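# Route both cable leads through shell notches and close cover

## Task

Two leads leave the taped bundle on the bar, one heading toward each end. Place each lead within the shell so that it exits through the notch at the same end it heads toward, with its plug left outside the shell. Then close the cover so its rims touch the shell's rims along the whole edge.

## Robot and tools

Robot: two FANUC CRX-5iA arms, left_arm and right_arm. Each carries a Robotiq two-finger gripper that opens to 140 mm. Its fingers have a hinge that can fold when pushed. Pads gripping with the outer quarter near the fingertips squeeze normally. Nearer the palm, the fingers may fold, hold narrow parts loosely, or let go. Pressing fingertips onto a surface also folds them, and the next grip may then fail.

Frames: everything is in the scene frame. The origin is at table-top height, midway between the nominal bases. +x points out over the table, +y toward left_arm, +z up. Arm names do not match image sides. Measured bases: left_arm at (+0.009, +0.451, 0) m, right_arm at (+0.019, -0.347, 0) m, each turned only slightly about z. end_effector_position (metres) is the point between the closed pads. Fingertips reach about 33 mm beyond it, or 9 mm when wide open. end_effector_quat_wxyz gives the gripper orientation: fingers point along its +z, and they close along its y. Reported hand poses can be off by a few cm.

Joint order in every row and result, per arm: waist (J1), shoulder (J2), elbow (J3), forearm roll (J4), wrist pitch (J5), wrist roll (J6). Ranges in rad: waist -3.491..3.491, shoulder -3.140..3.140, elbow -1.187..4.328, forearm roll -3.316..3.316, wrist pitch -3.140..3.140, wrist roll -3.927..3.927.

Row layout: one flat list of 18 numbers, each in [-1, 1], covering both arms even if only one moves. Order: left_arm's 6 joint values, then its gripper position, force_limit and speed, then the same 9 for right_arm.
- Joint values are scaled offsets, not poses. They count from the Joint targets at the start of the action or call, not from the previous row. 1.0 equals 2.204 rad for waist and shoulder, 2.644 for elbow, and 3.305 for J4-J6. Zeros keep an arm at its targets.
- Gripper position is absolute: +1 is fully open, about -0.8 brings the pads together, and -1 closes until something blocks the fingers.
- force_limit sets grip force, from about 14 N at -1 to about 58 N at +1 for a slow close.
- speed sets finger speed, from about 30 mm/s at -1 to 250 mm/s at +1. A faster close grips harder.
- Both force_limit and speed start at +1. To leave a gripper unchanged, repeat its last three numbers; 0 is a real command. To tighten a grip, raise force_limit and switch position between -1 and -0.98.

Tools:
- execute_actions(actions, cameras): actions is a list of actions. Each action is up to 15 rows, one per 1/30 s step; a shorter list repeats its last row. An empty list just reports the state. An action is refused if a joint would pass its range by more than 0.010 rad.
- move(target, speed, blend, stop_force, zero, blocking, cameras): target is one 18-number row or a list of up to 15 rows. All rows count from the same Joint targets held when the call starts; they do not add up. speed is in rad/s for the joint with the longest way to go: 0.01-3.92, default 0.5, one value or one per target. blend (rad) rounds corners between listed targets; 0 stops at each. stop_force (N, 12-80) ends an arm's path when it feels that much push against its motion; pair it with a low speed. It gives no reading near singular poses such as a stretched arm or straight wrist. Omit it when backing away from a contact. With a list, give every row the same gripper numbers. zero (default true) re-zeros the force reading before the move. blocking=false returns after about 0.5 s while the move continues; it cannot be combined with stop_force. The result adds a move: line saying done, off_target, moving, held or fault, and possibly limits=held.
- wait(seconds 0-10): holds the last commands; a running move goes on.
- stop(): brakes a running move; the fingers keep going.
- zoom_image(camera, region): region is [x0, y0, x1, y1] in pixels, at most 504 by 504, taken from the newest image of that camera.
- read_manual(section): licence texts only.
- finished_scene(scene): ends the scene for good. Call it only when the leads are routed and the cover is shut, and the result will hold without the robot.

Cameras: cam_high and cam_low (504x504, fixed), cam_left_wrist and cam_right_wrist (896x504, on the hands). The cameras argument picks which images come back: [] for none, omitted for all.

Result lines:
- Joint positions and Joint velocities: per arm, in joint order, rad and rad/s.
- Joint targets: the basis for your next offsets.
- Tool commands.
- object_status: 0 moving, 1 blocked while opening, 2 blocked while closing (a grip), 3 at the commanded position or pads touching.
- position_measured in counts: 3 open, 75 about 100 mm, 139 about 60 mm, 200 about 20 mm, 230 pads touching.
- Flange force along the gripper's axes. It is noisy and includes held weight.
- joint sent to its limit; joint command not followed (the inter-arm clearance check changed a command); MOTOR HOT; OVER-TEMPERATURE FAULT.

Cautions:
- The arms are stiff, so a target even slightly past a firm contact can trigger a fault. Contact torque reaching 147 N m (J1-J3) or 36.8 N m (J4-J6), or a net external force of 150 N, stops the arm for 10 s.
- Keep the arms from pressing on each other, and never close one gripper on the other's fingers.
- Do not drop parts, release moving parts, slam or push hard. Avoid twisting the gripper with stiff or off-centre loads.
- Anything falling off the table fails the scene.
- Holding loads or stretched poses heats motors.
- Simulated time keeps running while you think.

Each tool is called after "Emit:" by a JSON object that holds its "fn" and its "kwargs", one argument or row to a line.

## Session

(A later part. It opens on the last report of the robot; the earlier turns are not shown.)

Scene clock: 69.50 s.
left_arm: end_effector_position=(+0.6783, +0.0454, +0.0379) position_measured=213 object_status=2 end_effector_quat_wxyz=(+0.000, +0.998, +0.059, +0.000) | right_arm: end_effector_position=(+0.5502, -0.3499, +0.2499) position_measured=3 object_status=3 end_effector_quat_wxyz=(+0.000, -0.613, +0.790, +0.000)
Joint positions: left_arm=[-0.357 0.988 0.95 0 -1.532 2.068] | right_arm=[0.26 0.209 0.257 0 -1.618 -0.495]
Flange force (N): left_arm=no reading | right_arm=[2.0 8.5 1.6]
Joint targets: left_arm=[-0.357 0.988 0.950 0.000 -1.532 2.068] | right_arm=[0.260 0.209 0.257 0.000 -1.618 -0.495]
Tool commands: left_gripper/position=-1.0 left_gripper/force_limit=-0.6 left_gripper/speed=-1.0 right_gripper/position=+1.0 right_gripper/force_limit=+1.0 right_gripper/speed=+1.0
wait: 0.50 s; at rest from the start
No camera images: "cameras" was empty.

Emit:
{"fn": "move", "kwargs": {
  "target": [
    [-0.0027, -0.0810, -0.0441, 0, 0.0074, -0.0554, -1, -0.6, -1, 0, 0, 0, 0, 0, 0, 1, 1, 1],
    [-0.0375, -0.0812, -0.0439, 0, 0.0336, -0.1109, -1, -0.6, -1, 0, 0, 0, 0, 0, 0, 1, 1, 1]
  ],
  "speed": 0.25,
  "blend": 0.02,
  "cameras": ["cam_left_wrist", "cam_low", "cam_high"]
}}

Emit:
{"fn": "zoom_image", "kwargs": {
  "camera": "cam_left_wrist",
  "region": [350, 150, 650, 450]
}}

Emit:
{"fn": "zoom_image", "kwargs": {
  "camera": "cam_low",
  "region": [140, 230, 280, 330]
}}

Scene clock: 76.57 s.
left_arm: end_effector_position=(+0.6571, -0.0156, +0.1277) position_measured=213 object_status=2 end_effector_quat_wxyz=(+0.026, +0.983, -0.164, +0.083) | right_arm: end_effector_position=(+0.5502, -0.3499, +0.2499) position_measured=3 object_status=3 end_effector_quat_wxyz=(+0.000, -0.613, +0.790, +0.000)
Joint positions: left_arm=[-0.44 0.809 0.834 0 -1.421 1.701] | right_arm=[0.26 0.209 0.257 0 -1.618 -0.495]
Flange force (N): left_arm=[-14.6 -2.3 -1.0] | right_arm=[2.0 7.9 1.2]
Joint targets: left_arm=[-0.440 0.809 0.834 0.000 -1.421 1.701] | right_arm=[0.260 0.209 0.257 0.000 -1.618 -0.495]
move: done
camera_calibration:
cam_left_wrist: T_world_to_cam=[[-0.310624, -0.950273, 0.0222026, 0.195854], [-0.935678, 0.3098, 0.168909, 0.602656], [-0.167388, 0.0316928, -0.985382, 0.37912], [0, 0, 0, 1]] pos_world=[0.688189, -0.012603, 0.267436]
Images, in order (width x height): cam_high 504x504, cam_low 504x504, cam_left_wrist 896x504.

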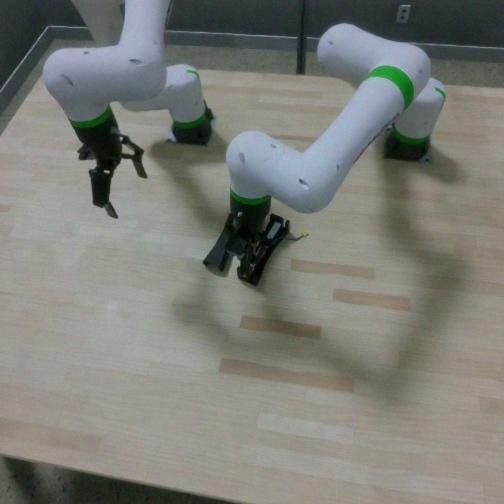

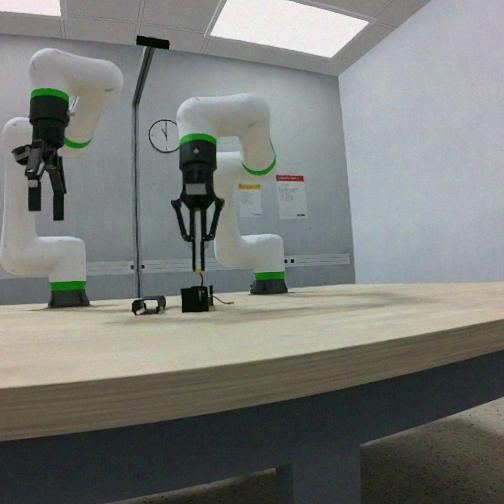

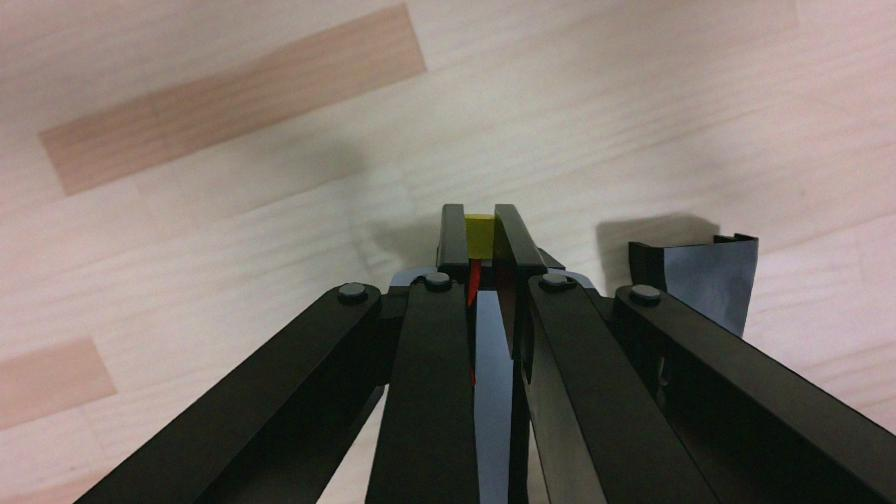

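Scaled by 1.680 from the camera's 896x504 image, which has a finer 1280x720 frame.

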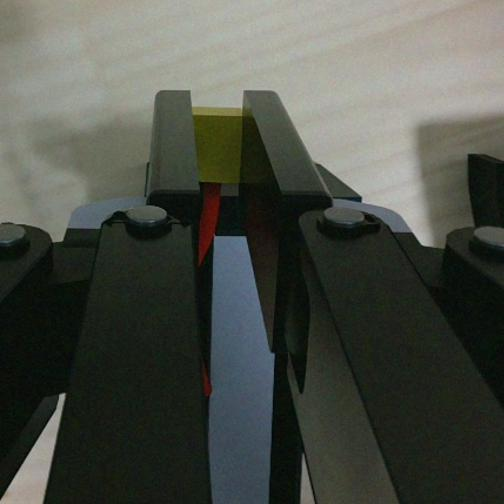

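Scaled by 3.600 from the camera's 504x504 image, which has a finer 720x720 frame.

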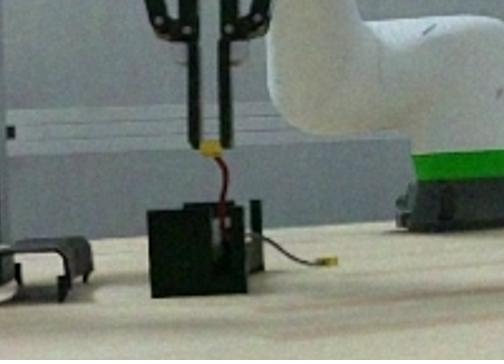

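Emit:
{"fn": "move", "kwargs": {
  "target": [0.0025, 0.0212, -0.0009, 0, 0.0148, -0.0015, -1, -0.6, -1, 0, 0, 0, 0, 0, 0, 1, 1, 1],
  "speed": 0.1,
  "cameras": ["cam_left_wrist", "cam_low"]
}}

Emit:
{"fn": "zoom_image", "kwargs": {
  "camera": "cam_left_wrist",
  "region": [380, 180, 580, 380]
}}

Emit:
{"fn": "zoom_image", "kwargs": {
  "camera": "cam_low",
  "region": [150, 240, 250, 330]
}}

Scene clock: 80.10 s.
left_arm: end_effector_position=(+0.6711, -0.0177, +0.0924) position_measured=213 object_status=2 end_effector_quat_wxyz=(+0.025, +0.983, -0.163, +0.083) | right_arm: end_effector_position=(+0.5502, -0.3499, +0.2499) position_measured=3 object_status=3 end_effector_quat_wxyz=(+0.000, -0.613, +0.790, +0.000)
Joint positions: left_arm=[-0.434 0.856 0.831 0 -1.372 1.696] | right_arm=[0.26 0.209 0.257 0 -1.618 -0.495]
Flange force (N): left_arm=[-14.3 -2.4 -1.8] | right_arm=[1.6 7.7 1.1]
Joint targets: left_arm=[-0.434 0.856 0.831 0.000 -1.372 1.696] | right_arm=[0.260 0.209 0.257 0.000 -1.618 -0.495]
move: done
camera_calibration:
cam_left_wrist: T_world_to_cam=[[-0.310045, -0.950479, 0.0214846, 0.19865], [-0.93589, 0.309106, 0.169009, 0.622497], [-0.167281, 0.0322933, -0.98538, 0.346781], [0, 0, 0, 1]] pos_world=[0.702189, -0.0148038, 0.232236]
Images, in order (width x height): cam_low 504x504, cam_left_wrist 896x504.

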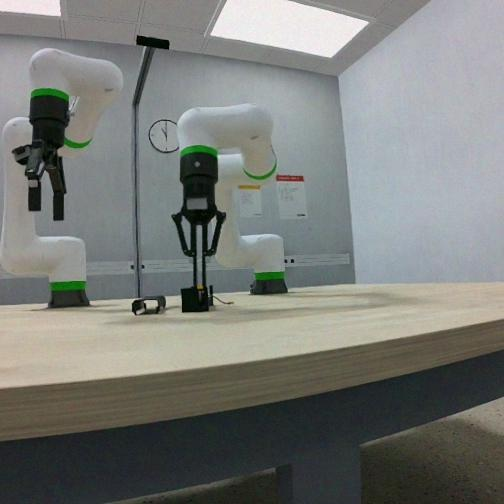

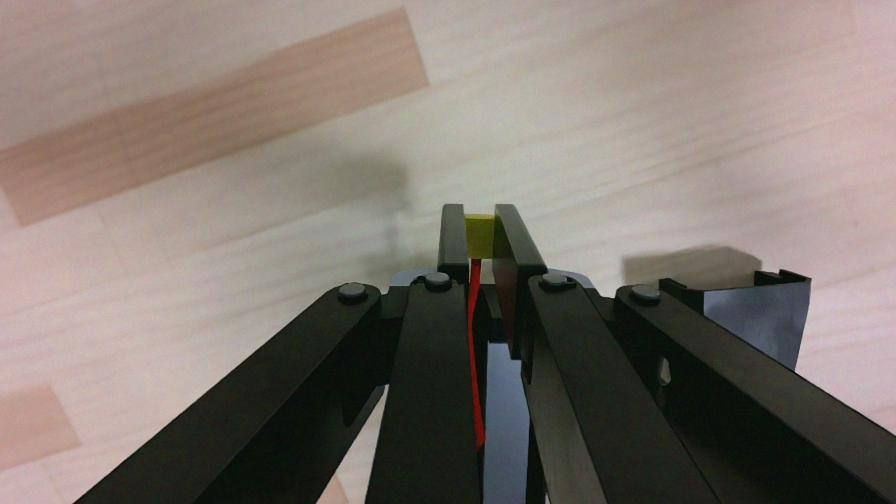

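Scaled by 2.520 from the camera's 896x504 image, which has a finer 1280x720 frame.

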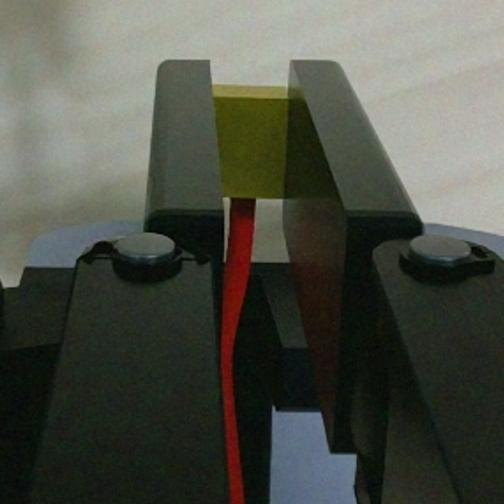

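Scaled by 5.040 from the camera's 504x504 image, which has a finer 720x720 frame.

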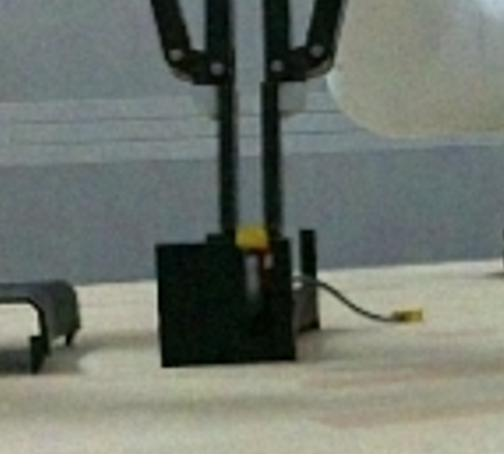

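Emit:
{"fn": "move", "kwargs": {
  "target": [
    [0.0007, 0.0080, -0.0142, 0, 0.0169, -0.0005, -1, -0.6, -1, 0, 0, 0, 0, 0, 0, 1, 1, 1],
    [0.0006, 0.0102, -0.0297, 0, 0.0307, -0.0005, -1, -0.6, -1, 0, 0, 0, 0, 0, 0, 1, 1, 1]
  ],
  "speed": 0.08,
  "blend": 0.01,
  "cameras": ["cam_left_wrist", "cam_low"]
}}

Emit:
{"fn": "zoom_image", "kwargs": {
  "camera": "cam_left_wrist",
  "region": [380, 180, 580, 380]
}}

Emit:
{"fn": "zoom_image", "kwargs": {
  "camera": "cam_low",
  "region": [150, 240, 250, 330]
}}

Scene clock: 84.43 s.
left_arm: end_effector_position=(+0.6744, -0.0180, +0.0421) position_measured=213 object_status=2 end_effector_quat_wxyz=(+0.025, +0.983, -0.164, +0.084) | right_arm: end_effector_position=(+0.5502, -0.3499, +0.2499) position_measured=3 object_status=3 end_effector_quat_wxyz=(+0.000, -0.613, +0.790, +0.000)
Joint positions: left_arm=[-0.433 0.878 0.753 0 -1.271 1.695] | right_arm=[0.26 0.209 0.257 0 -1.618 -0.495]
Flange force (N): left_arm=[-13.4 -1.9 -3.6] | right_arm=[2.0 8.1 1.5]
Joint targets: left_arm=[-0.433 0.878 0.753 0.000 -1.271 1.695] | right_arm=[0.260 0.209 0.257 0.000 -1.618 -0.495]
move: done
camera_calibration:
cam_left_wrist: T_world_to_cam=[[-0.310268, -0.950414, 0.0211413, 0.20069], [-0.935923, 0.309285, 0.168498, 0.634299], [-0.166682, 0.0324929, -0.985475, 0.297375], [0, 0, 0, 1]] pos_world=[0.705489, -0.0151036, 0.181935]
Images, in order (width x height): cam_low 504x504, cam_left_wrist 896x504.

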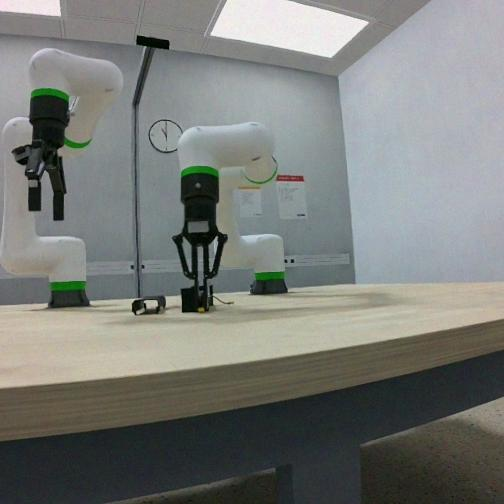

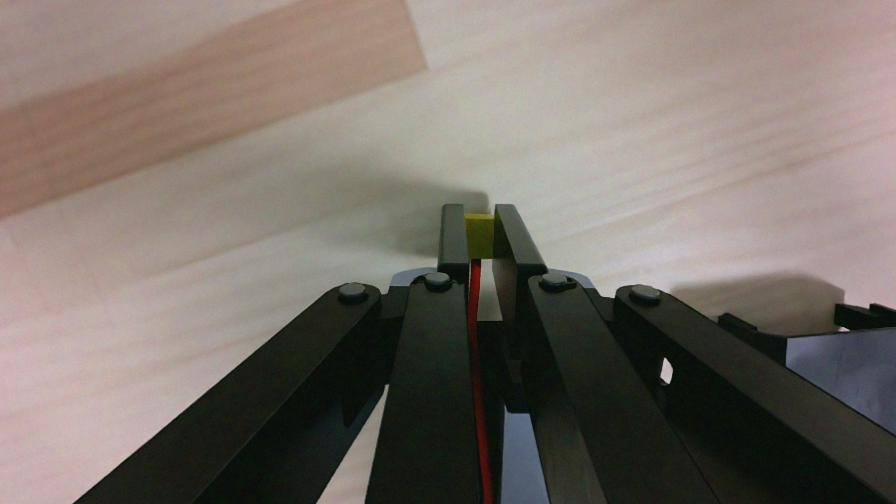

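Scaled by 2.520 from the camera's 896x504 image, which has a finer 1280x720 frame.

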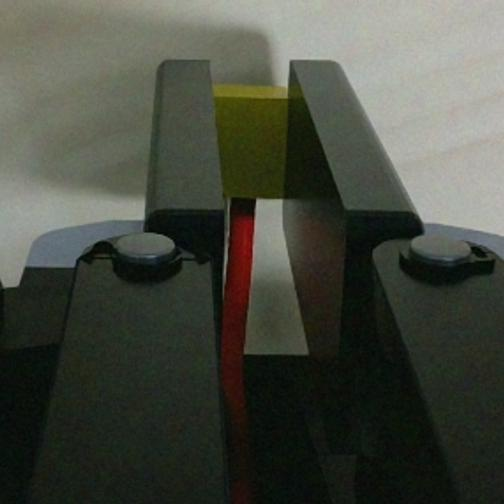

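Scaled by 5.040 from the camera's 504x504 image, which has a finer 720x720 frame.

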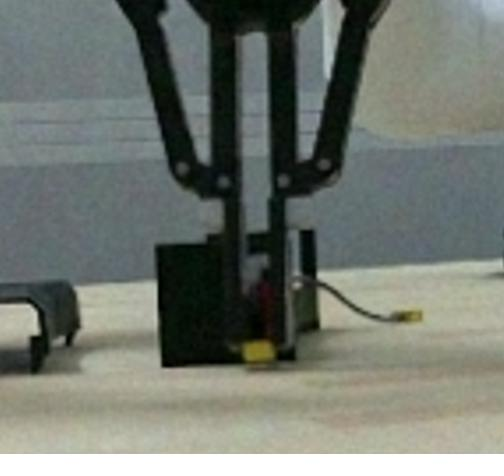

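Emit:
{"fn": "move", "kwargs": {
  "target": [0,0,0,0,0,0, -0.4, -0.6, -1, 0, 0, 0, 0, 0, 0, 1, 1, 1],
  "cameras": ["cam_left_wrist", "cam_low"]
}}

Emit:
{"fn": "zoom_image", "kwargs": {
  "camera": "cam_left_wrist",
  "region": [380, 180, 580, 380]
}}

Emit:
{"fn": "zoom_image", "kwargs": {
  "camera": "cam_low",
  "region": [150, 240, 250, 330]
}}

Scene clock: 86.03 s.
left_arm: end_effector_position=(+0.6744, -0.0181, +0.0421) position_measured=179 object_status=0 end_effector_quat_wxyz=(+0.025, +0.983, -0.164, +0.084) | right_arm: end_effector_position=(+0.5502, -0.3499, +0.2499) position_measured=3 object_status=3 end_effector_quat_wxyz=(+0.000, -0.613, +0.790, +0.000)
Joint positions: left_arm=[-0.433 0.878 0.753 0 -1.271 1.695] | right_arm=[0.26 0.209 0.257 0 -1.618 -0.495]
Flange force (N): left_arm=[-12.7 -1.9 -3.0] | right_arm=[1.8 8.0 1.3]
Joint targets: left_arm=[-0.433 0.878 0.753 0.000 -1.271 1.695] | right_arm=[0.260 0.209 0.257 0.000 -1.618 -0.495]
move: done
camera_calibration:
cam_left_wrist: T_world_to_cam=[[-0.310357, -0.950385, 0.0211577, 0.200624], [-0.935893, 0.309376, 0.168497, 0.634217], [-0.166683, 0.0324928, -0.985475, 0.297362], [0, 0, 0, 1]] pos_world=[0.705389, -0.0152035, 0.181935]
Images, in order (width x height): cam_low 504x504, cam_left_wrist 896x504.

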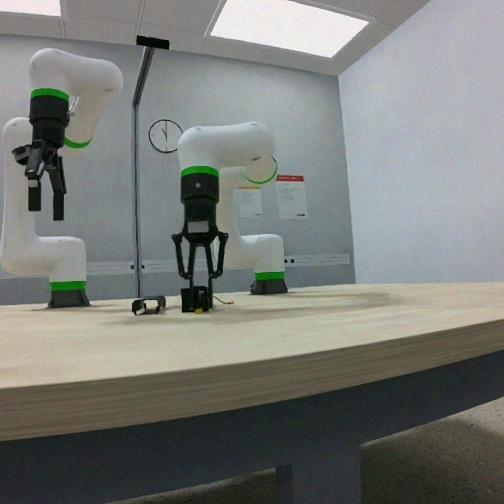

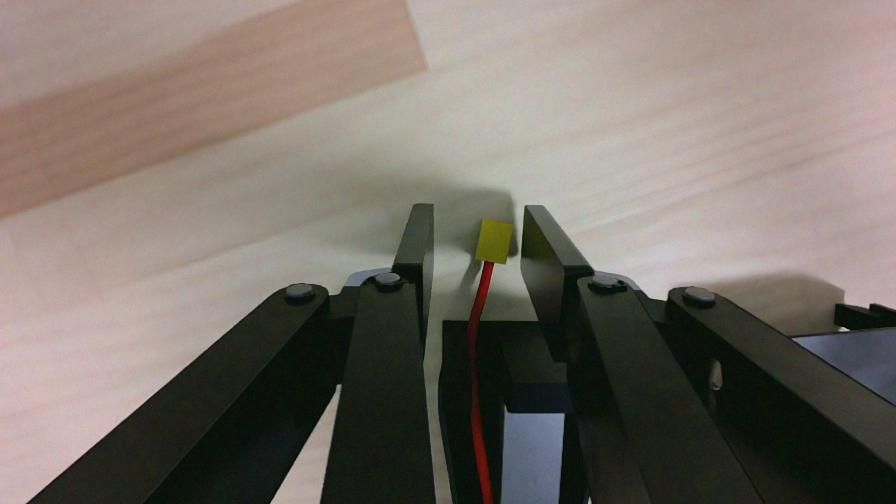

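Scaled by 2.520 from the camera's 896x504 image, which has a finer 1280x720 frame.

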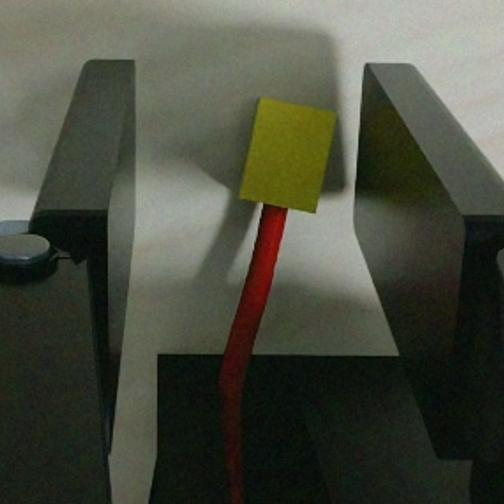

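Scaled by 5.040 from the camera's 504x504 image, which has a finer 720x720 frame.

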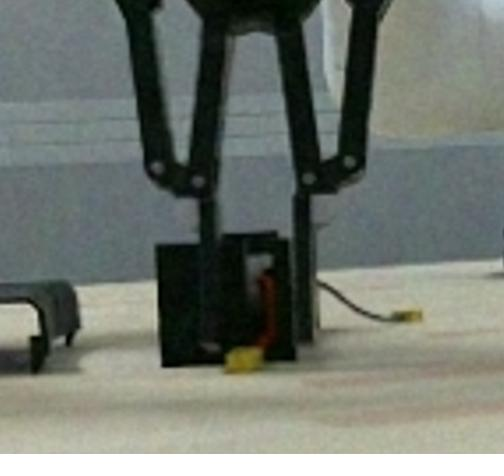

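Emit:
{"fn": "move", "kwargs": {
  "target": [-0.0032, -0.0313, 0.0306, 0, -0.0454, 0.0018, -0.4, -0.6, -1, 0, 0, 0, 0, 0, 0, 1, 1, 1],
  "speed": 0.3,
  "cameras": ["cam_left_wrist", "cam_low"]
}}

Emit:
{"fn": "zoom_image", "kwargs": {
  "camera": "cam_left_wrist",
  "region": [380, 180, 620, 420]
}}

Emit:
{"fn": "zoom_image", "kwargs": {
  "camera": "cam_low",
  "region": [150, 240, 250, 330]
}}

Scene clock: 87.47 s.
left_arm: end_effector_position=(+0.6571, -0.0158, +0.1275) position_measured=179 object_status=3 end_effector_quat_wxyz=(+0.025, +0.983, -0.164, +0.083) | right_arm: end_effector_position=(+0.5502, -0.3499, +0.2499) position_measured=3 object_status=3 end_effector_quat_wxyz=(+0.000, -0.613, +0.790, +0.000)
Joint positions: left_arm=[-0.44 0.809 0.834 0 -1.421 1.701] | right_arm=[0.26 0.209 0.257 0 -1.618 -0.495]
Flange force (N): left_arm=[-12.8 -1.8 -1.2] | right_arm=[2.3 8.2 1.6]
Joint targets: left_arm=[-0.440 0.809 0.834 0.000 -1.421 1.701] | right_arm=[0.260 0.209 0.257 0.000 -1.618 -0.495]
move: done
camera_calibration:
cam_left_wrist: T_world_to_cam=[[-0.311527, -0.94998, 0.0221127, 0.196317], [-0.935411, 0.310678, 0.168774, 0.602598], [-0.167202, 0.0318932, -0.985407, 0.378909], [0, 0, 0, 1]] pos_world=[0.688189, -0.012802, 0.267336]
Images, in order (width x height): cam_low 504x504, cam_left_wrist 896x504.

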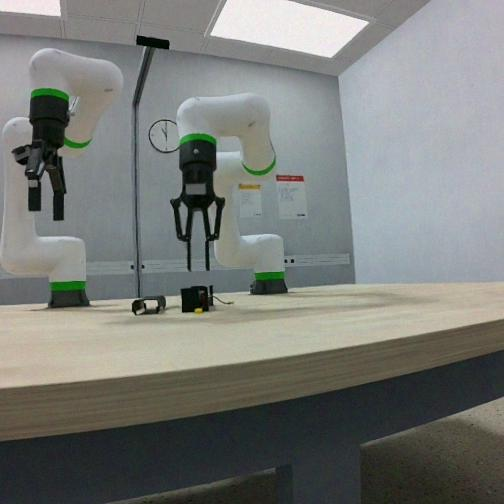

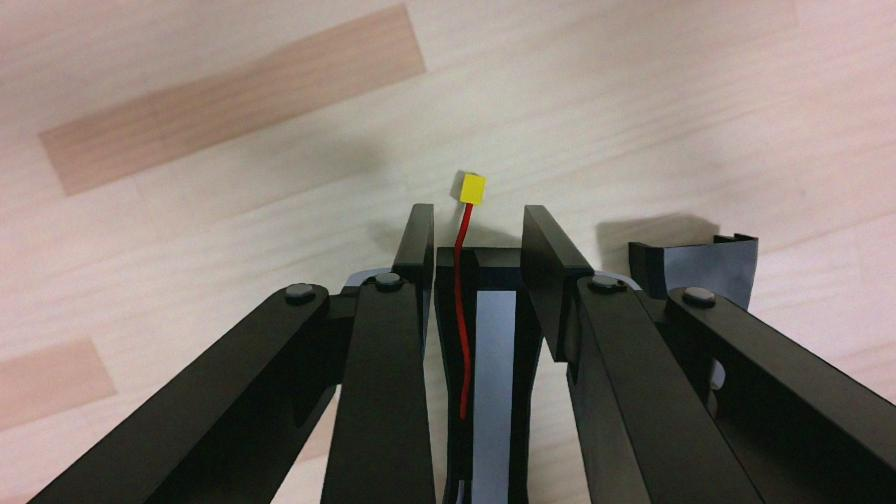

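Scaled by 2.100 from the camera's 896x504 image, which has a finer 1280x720 frame.

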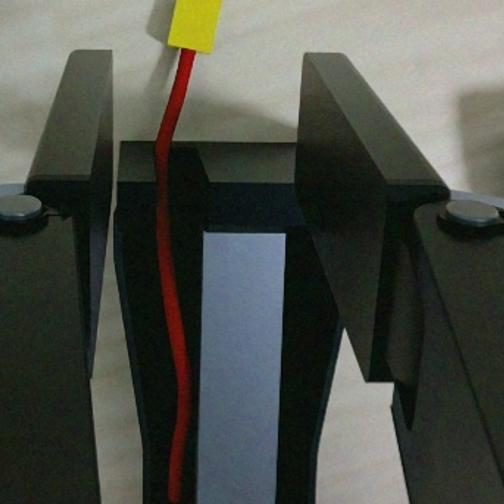

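Scaled by 5.040 from the camera's 504x504 image, which has a finer 720x720 frame.

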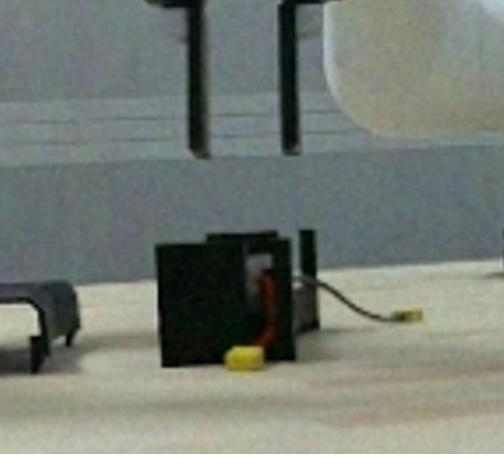

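Emit:
{"fn": "move", "kwargs": {
  "target": [0.0303, -0.2522, -0.2774, 0, 0.0009, -0.7564, -0.325, -1, -1, 0, 0, 0, 0, 0, 0, 1, 1, 1],
  "speed": 1.2,
  "cameras": []
}}

Emit:
{"fn": "move", "kwargs": {
  "target": [0, 0.0213, -0.0500, 0, 0.0542, -0.3147, -0.325, -1, -1, 0, 0, 0, 0, 0, 0, 1, 1, 1],
  "speed": 0.8,
  "cameras": ["cam_left_wrist", "cam_high"]
}}

Emit:
{"fn": "zoom_image", "kwargs": {
  "camera": "cam_left_wrist",
  "region": [350, 130, 650, 430]
}}

Scene clock: 93.40 s.
left_arm: end_effector_position=(+0.4460, +0.1287, +0.1599) position_measured=170 object_status=3 end_effector_quat_wxyz=(+0.000, -0.187, +0.982, +0.000) | right_arm: end_effector_position=(+0.5502, -0.3499, +0.2499) position_measured=3 object_status=3 end_effector_quat_wxyz=(+0.000, -0.613, +0.790, +0.000)
Joint positions: left_arm=[-0.373 0.253 0.1 0 -1.418 -0.799] | right_arm=[0.26 0.209 0.257 0 -1.618 -0.495]
Flange force (N): left_arm=[6.1 4.6 -0.3] | right_arm=[2.1 8.1 1.4]
Joint targets: left_arm=[-0.373 0.253 0.100 0.000 -1.418 -0.799] | right_arm=[0.260 0.209 0.257 0.000 -1.618 -0.495]
move: done
No camera images: "cameras" was empty.

Scene clock: 95.17 s.
left_arm: end_effector_position=(+0.4460, +0.1286, +0.0799) position_measured=170 object_status=3 end_effector_quat_wxyz=(+0.000, +0.326, +0.946, +0.000) | right_arm: end_effector_position=(+0.5502, -0.3499, +0.2499) position_measured=3 object_status=3 end_effector_quat_wxyz=(+0.000, -0.613, +0.790, +0.000)
Joint positions: left_arm=[-0.373 0.3 -0.032 0 -1.239 -1.84] | right_arm=[0.26 0.209 0.257 0 -1.618 -0.495]
Flange force (N): left_arm=[7.6 -3.2 -1.5] | right_arm=[1.8 7.8 1.3]
Joint targets: left_arm=[-0.373 0.300 -0.032 0.000 -1.239 -1.840] | right_arm=[0.260 0.209 0.257 0.000 -1.618 -0.495]
move: done
camera_calibration:
cam_left_wrist: T_world_to_cam=[[0.603003, 0.79773, -0.00376398, -0.361857], [0.75227, -0.567057, 0.335464, -0.284756], [0.265475, -0.205117, -0.942046, 0.126154], [0, 0, 0, 1]] pos_world=[0.398924, 0.153067, 0.213006]
Images, in order (width x height): cam_high 504x504, cam_left_wrist 896x504.

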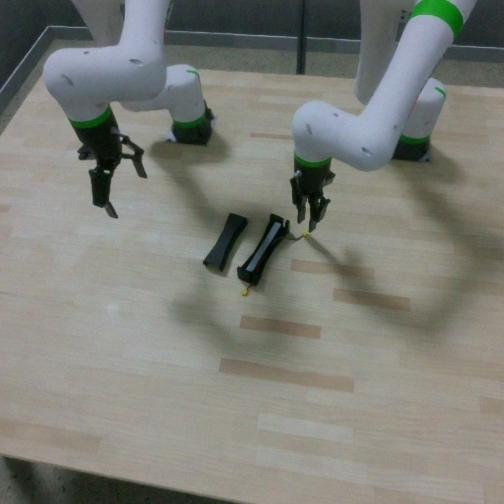

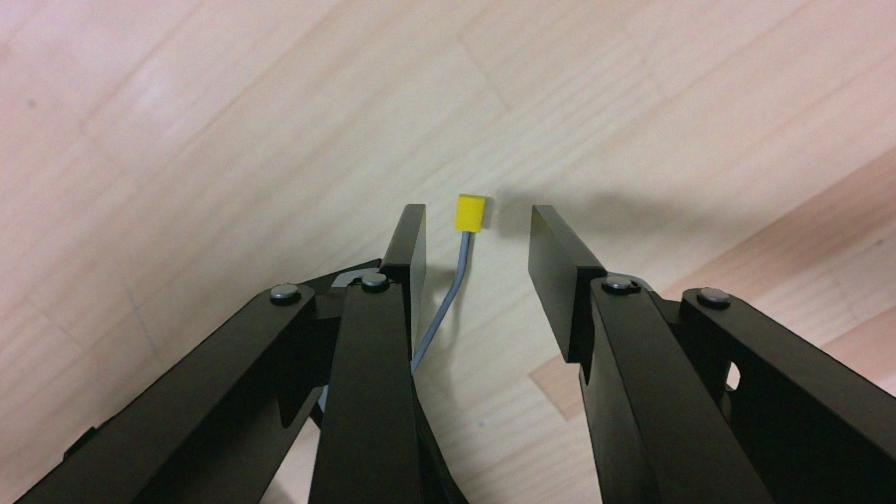

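Scaled by 1.680 from the camera's 896x504 image, which has a finer 1280x720 frame.

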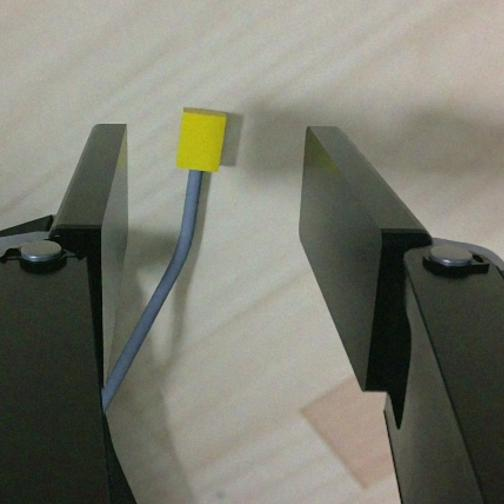

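Emit:
{"fn": "move", "kwargs": {
  "target": [
    [-0.0003, 0.0212, -0.0172, 0, 0.0280, -0.0327, -0.325, -1, -1, 0, 0, 0, 0, 0, 0, 1, 1, 1],
    [-0.0003, 0.0212, -0.0172, 0, 0.0280, -0.0327, -1, -0.6, -1, 0, 0, 0, 0, 0, 0, 1, 1, 1]
  ],
  "speed": 0.2,
  "cameras": ["cam_left_wrist", "cam_low"]
}}

Emit:
{"fn": "zoom_image", "kwargs": {
  "camera": "cam_left_wrist",
  "region": [380, 130, 580, 330]
}}

Emit:
{"fn": "zoom_image", "kwargs": {
  "camera": "cam_low",
  "region": [170, 240, 270, 320]
}}

Scene clock: 99.67 s.
left_arm: end_effector_position=(+0.4492, +0.1270, +0.0370) position_measured=213 object_status=0 end_effector_quat_wxyz=(+0.000, +0.376, +0.926, +0.000) | right_arm: end_effector_position=(+0.5502, -0.3499, +0.2499) position_measured=3 object_status=3 end_effector_quat_wxyz=(+0.000, -0.613, +0.790, +0.000)
Joint positions: left_arm=[-0.374 0.347 -0.077 0 -1.146 -1.948] | right_arm=[0.26 0.209 0.257 0 -1.618 -0.495]
Flange force (N): left_arm=[7.1 -3.7 -5.6] | right_arm=[1.8 7.8 1.5]
Joint targets: left_arm=[-0.374 0.347 -0.077 0.000 -1.146 -1.948] | right_arm=[0.260 0.209 0.257 0.000 -1.618 -0.495]
move: done
camera_calibration:
cam_left_wrist: T_world_to_cam=[[0.686024, 0.72757, -0.00362458, -0.390972], [0.68616, -0.645306, 0.335806, -0.234106], [0.241983, -0.232858, -0.941924, 0.0986375], [0, 0, 0, 1]] pos_world=[0.404982, 0.156358, 0.170106]
Images, in order (width x height): cam_low 504x504, cam_left_wrist 896x504.

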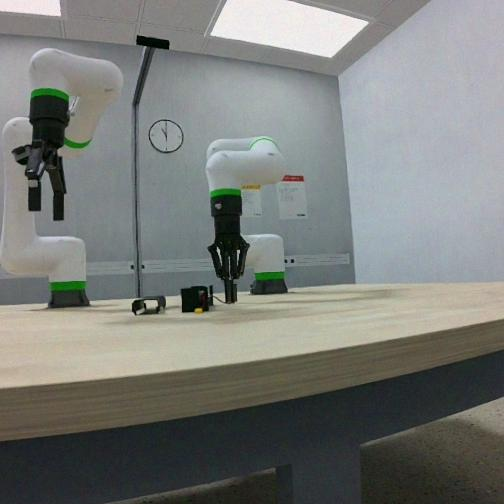

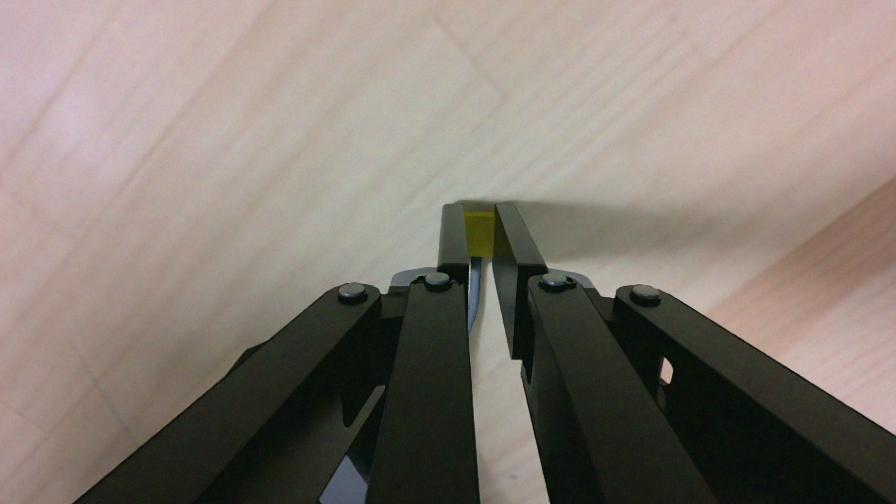

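Scaled by 2.520 from the camera's 896x504 image, which has a finer 1280x720 frame.

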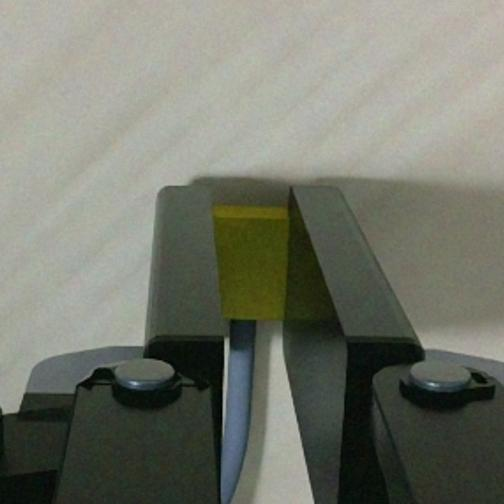

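Scaled by 5.040 from the camera's 504x504 image, which has a finer 720x720 frame.

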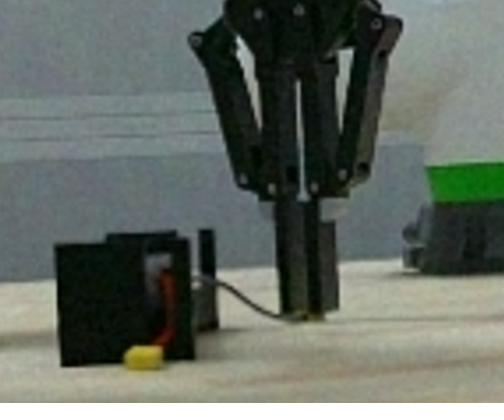

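Emit:
{"fn": "move", "kwargs": {
  "target": [
    [-0.0077, -0.0205, 0.0573, 0, -0.0597, 0.0638, -1, -0.6, -1, 0, 0, 0, 0, 0, 0, 1, 1, 1],
    [-0.0556, -0.0220, 0.0602, 0, -0.0631, 0.1714, -1, -0.6, -1, 0, 0, 0, 0, 0, 0, 1, 1, 1]
  ],
  "speed": 0.25,
  "blend": 0.02,
  "cameras": ["cam_left_wrist", "cam_low", "cam_high"]
}}

Emit:
{"fn": "zoom_image", "kwargs": {
  "camera": "cam_left_wrist",
  "region": [380, 180, 580, 380]
}}

Emit:
{"fn": "zoom_image", "kwargs": {
  "camera": "cam_low",
  "region": [150, 230, 270, 330]
}}

Emit:
{"fn": "zoom_image", "kwargs": {
  "camera": "cam_high",
  "region": [220, 180, 340, 300]
}}

Scene clock: 103.80 s.
left_arm: end_effector_position=(+0.4139, +0.0712, +0.1279) position_measured=213 object_status=2 end_effector_quat_wxyz=(+0.000, +0.163, +0.987, +0.000) | right_arm: end_effector_position=(+0.5502, -0.3499, +0.2499) position_measured=3 object_status=3 end_effector_quat_wxyz=(+0.000, -0.613, +0.790, +0.000)
Joint positions: left_arm=[-0.496 0.298 0.082 0 -1.355 -1.381] | right_arm=[0.26 0.209 0.257 0 -1.618 -0.495]
Flange force (N): left_arm=[7.0 0.7 0.1] | right_arm=[1.7 8.0 1.4]
Joint targets: left_arm=[-0.496 0.298 0.082 0.000 -1.355 -1.381] | right_arm=[0.260 0.209 0.257 0.000 -1.618 -0.495]
move: done
camera_calibration:
cam_left_wrist: T_world_to_cam=[[0.307024, 0.951695, -0.00353777, -0.184914], [0.897137, -0.288179, 0.334811, -0.389114], [0.317618, -0.105969, -0.942279, 0.139428], [0, 0, 0, 1]] pos_world=[0.361577, 0.0786226, 0.261005]
Images, in order (width x height): cam_high 504x504, cam_low 504x504, cam_left_wrist 896x504.

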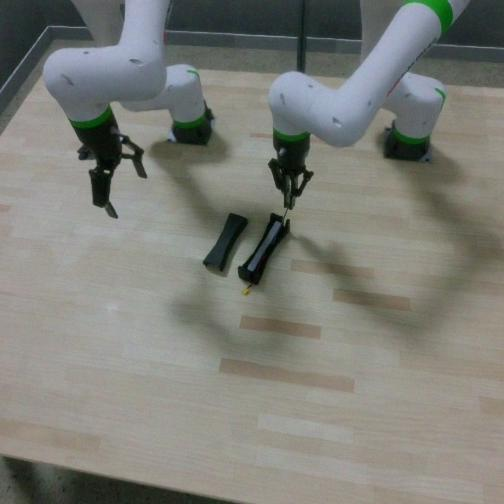

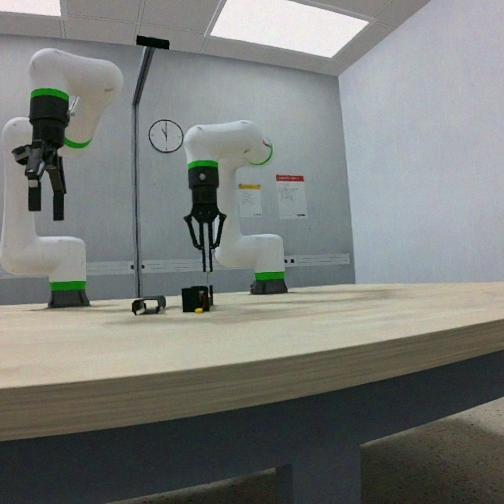

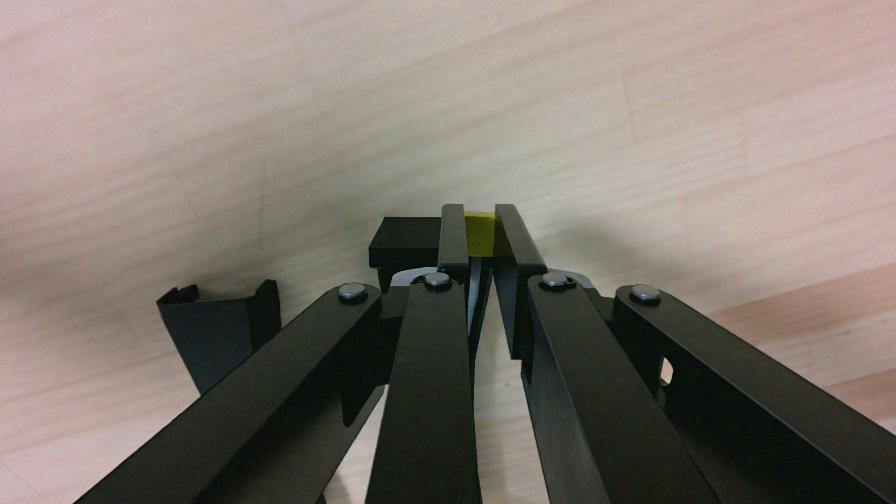

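Scaled by 2.520 from the camera's 896x504 image, which has a finer 1280x720 frame.

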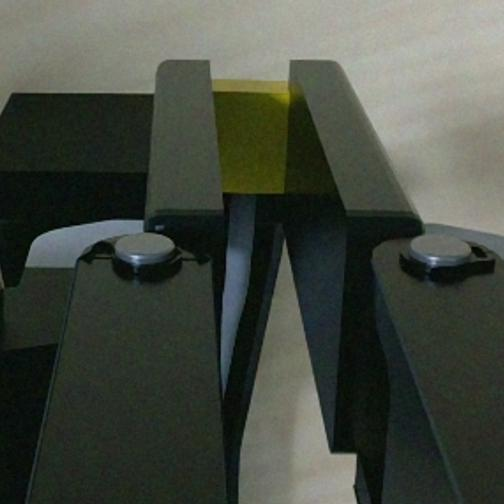

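Scaled by 4.200 from the camera's 504x504 image, which has a finer 720x720 frame.

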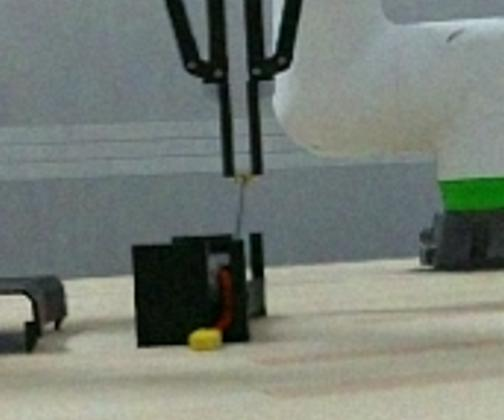

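Scaled by 4.200 from the camera's 504x504 image, which has a finer 720x720 frame.

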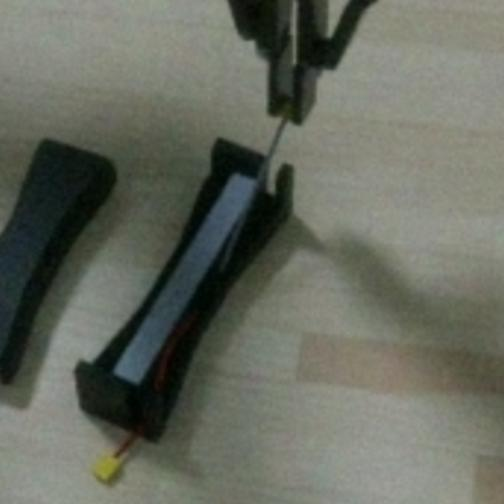

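Emit:
{"fn": "move", "kwargs": {
  "target": [-0.0048, -0.0015, -0.0337, 0, 0.0261, 0.0029, -1, -0.6, -1, 0, 0, 0, 0, 0, 0, 1, 1, 1],
  "speed": 0.1,
  "cameras": ["cam_left_wrist", "cam_low", "cam_high"]
}}

Emit:
{"fn": "zoom_image", "kwargs": {
  "camera": "cam_left_wrist",
  "region": [380, 180, 580, 380]
}}

Emit:
{"fn": "zoom_image", "kwargs": {
  "camera": "cam_high",
  "region": [220, 180, 340, 300]
}}

Scene clock: 107.70 s.
left_arm: end_effector_position=(+0.4007, +0.0722, +0.0927) position_measured=213 object_status=2 end_effector_quat_wxyz=(+0.000, +0.164, +0.987, +0.000) | right_arm: end_effector_position=(+0.5502, -0.3499, +0.2499) position_measured=3 object_status=3 end_effector_quat_wxyz=(+0.000, -0.613, +0.790, +0.000)
Joint positions: left_arm=[-0.507 0.295 -0.007 0 -1.269 -1.372] | right_arm=[0.26 0.209 0.257 0 -1.618 -0.495]
Flange force (N): left_arm=[8.3 0.6 -1.2] | right_arm=[2.2 7.7 1.5]
Joint targets: left_arm=[-0.507 0.295 -0.007 0.000 -1.269 -1.372] | right_arm=[0.260 0.209 0.257 0.000 -1.618 -0.495]
move: done
camera_calibration:
cam_left_wrist: T_world_to_cam=[[0.30794, 0.951399, -0.00359869, -0.182409], [0.89672, -0.288974, 0.335243, -0.365029], [0.31791, -0.106462, -0.942125, 0.110483], [0, 0, 0, 1]] pos_world=[0.348376, 0.0798216, 0.225806]
Images, in order (width x height): cam_high 504x504, cam_low 504x504, cam_left_wrist 896x504.

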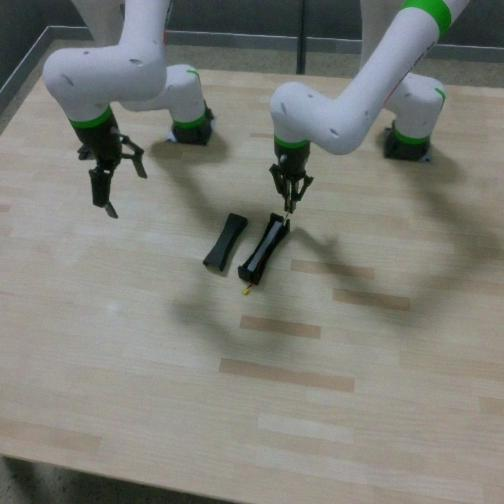

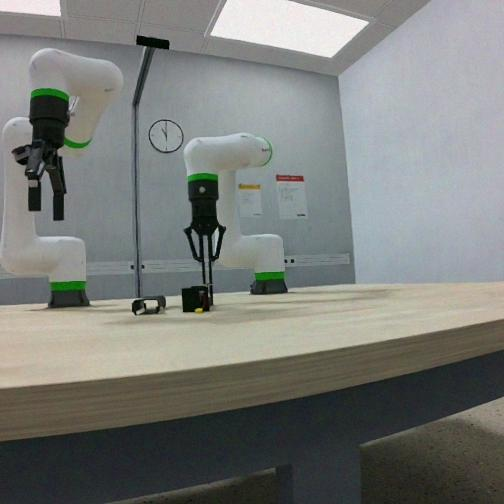

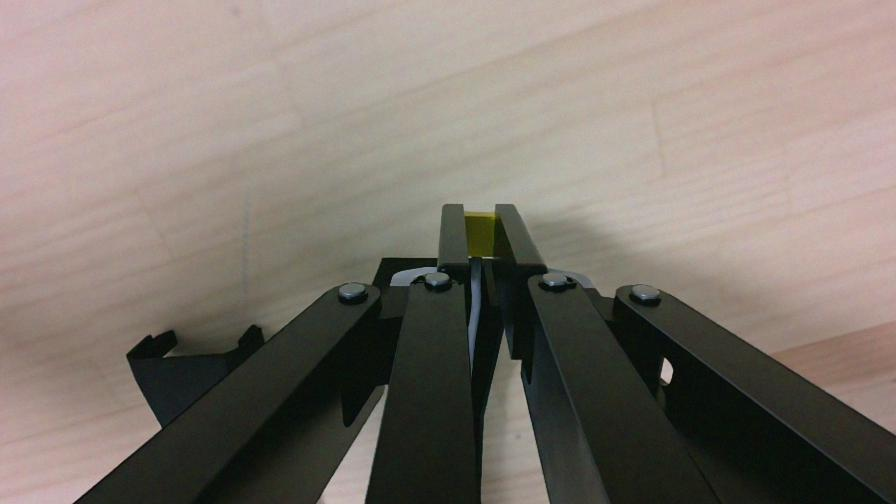

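Scaled by 2.520 from the camera's 896x504 image, which has a finer 1280x720 frame.

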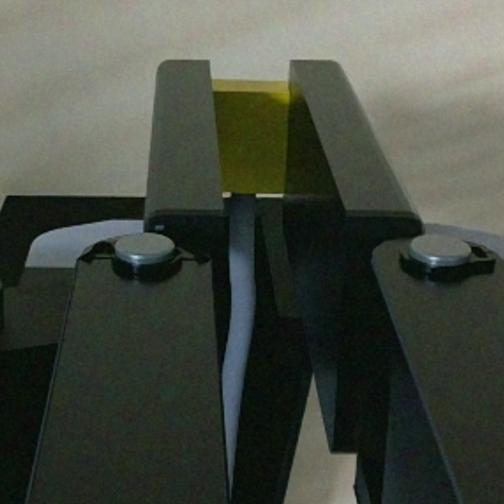

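Scaled by 4.200 from the camera's 504x504 image, which has a finer 720x720 frame.

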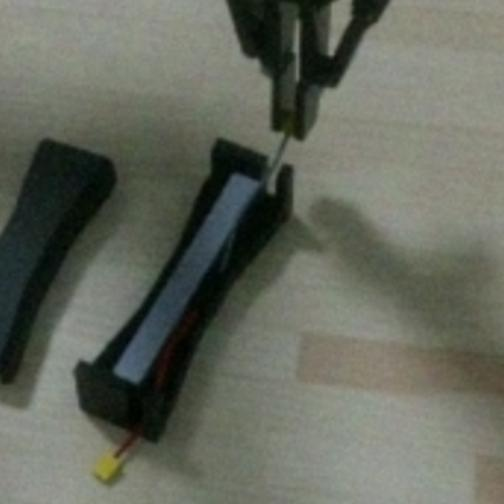

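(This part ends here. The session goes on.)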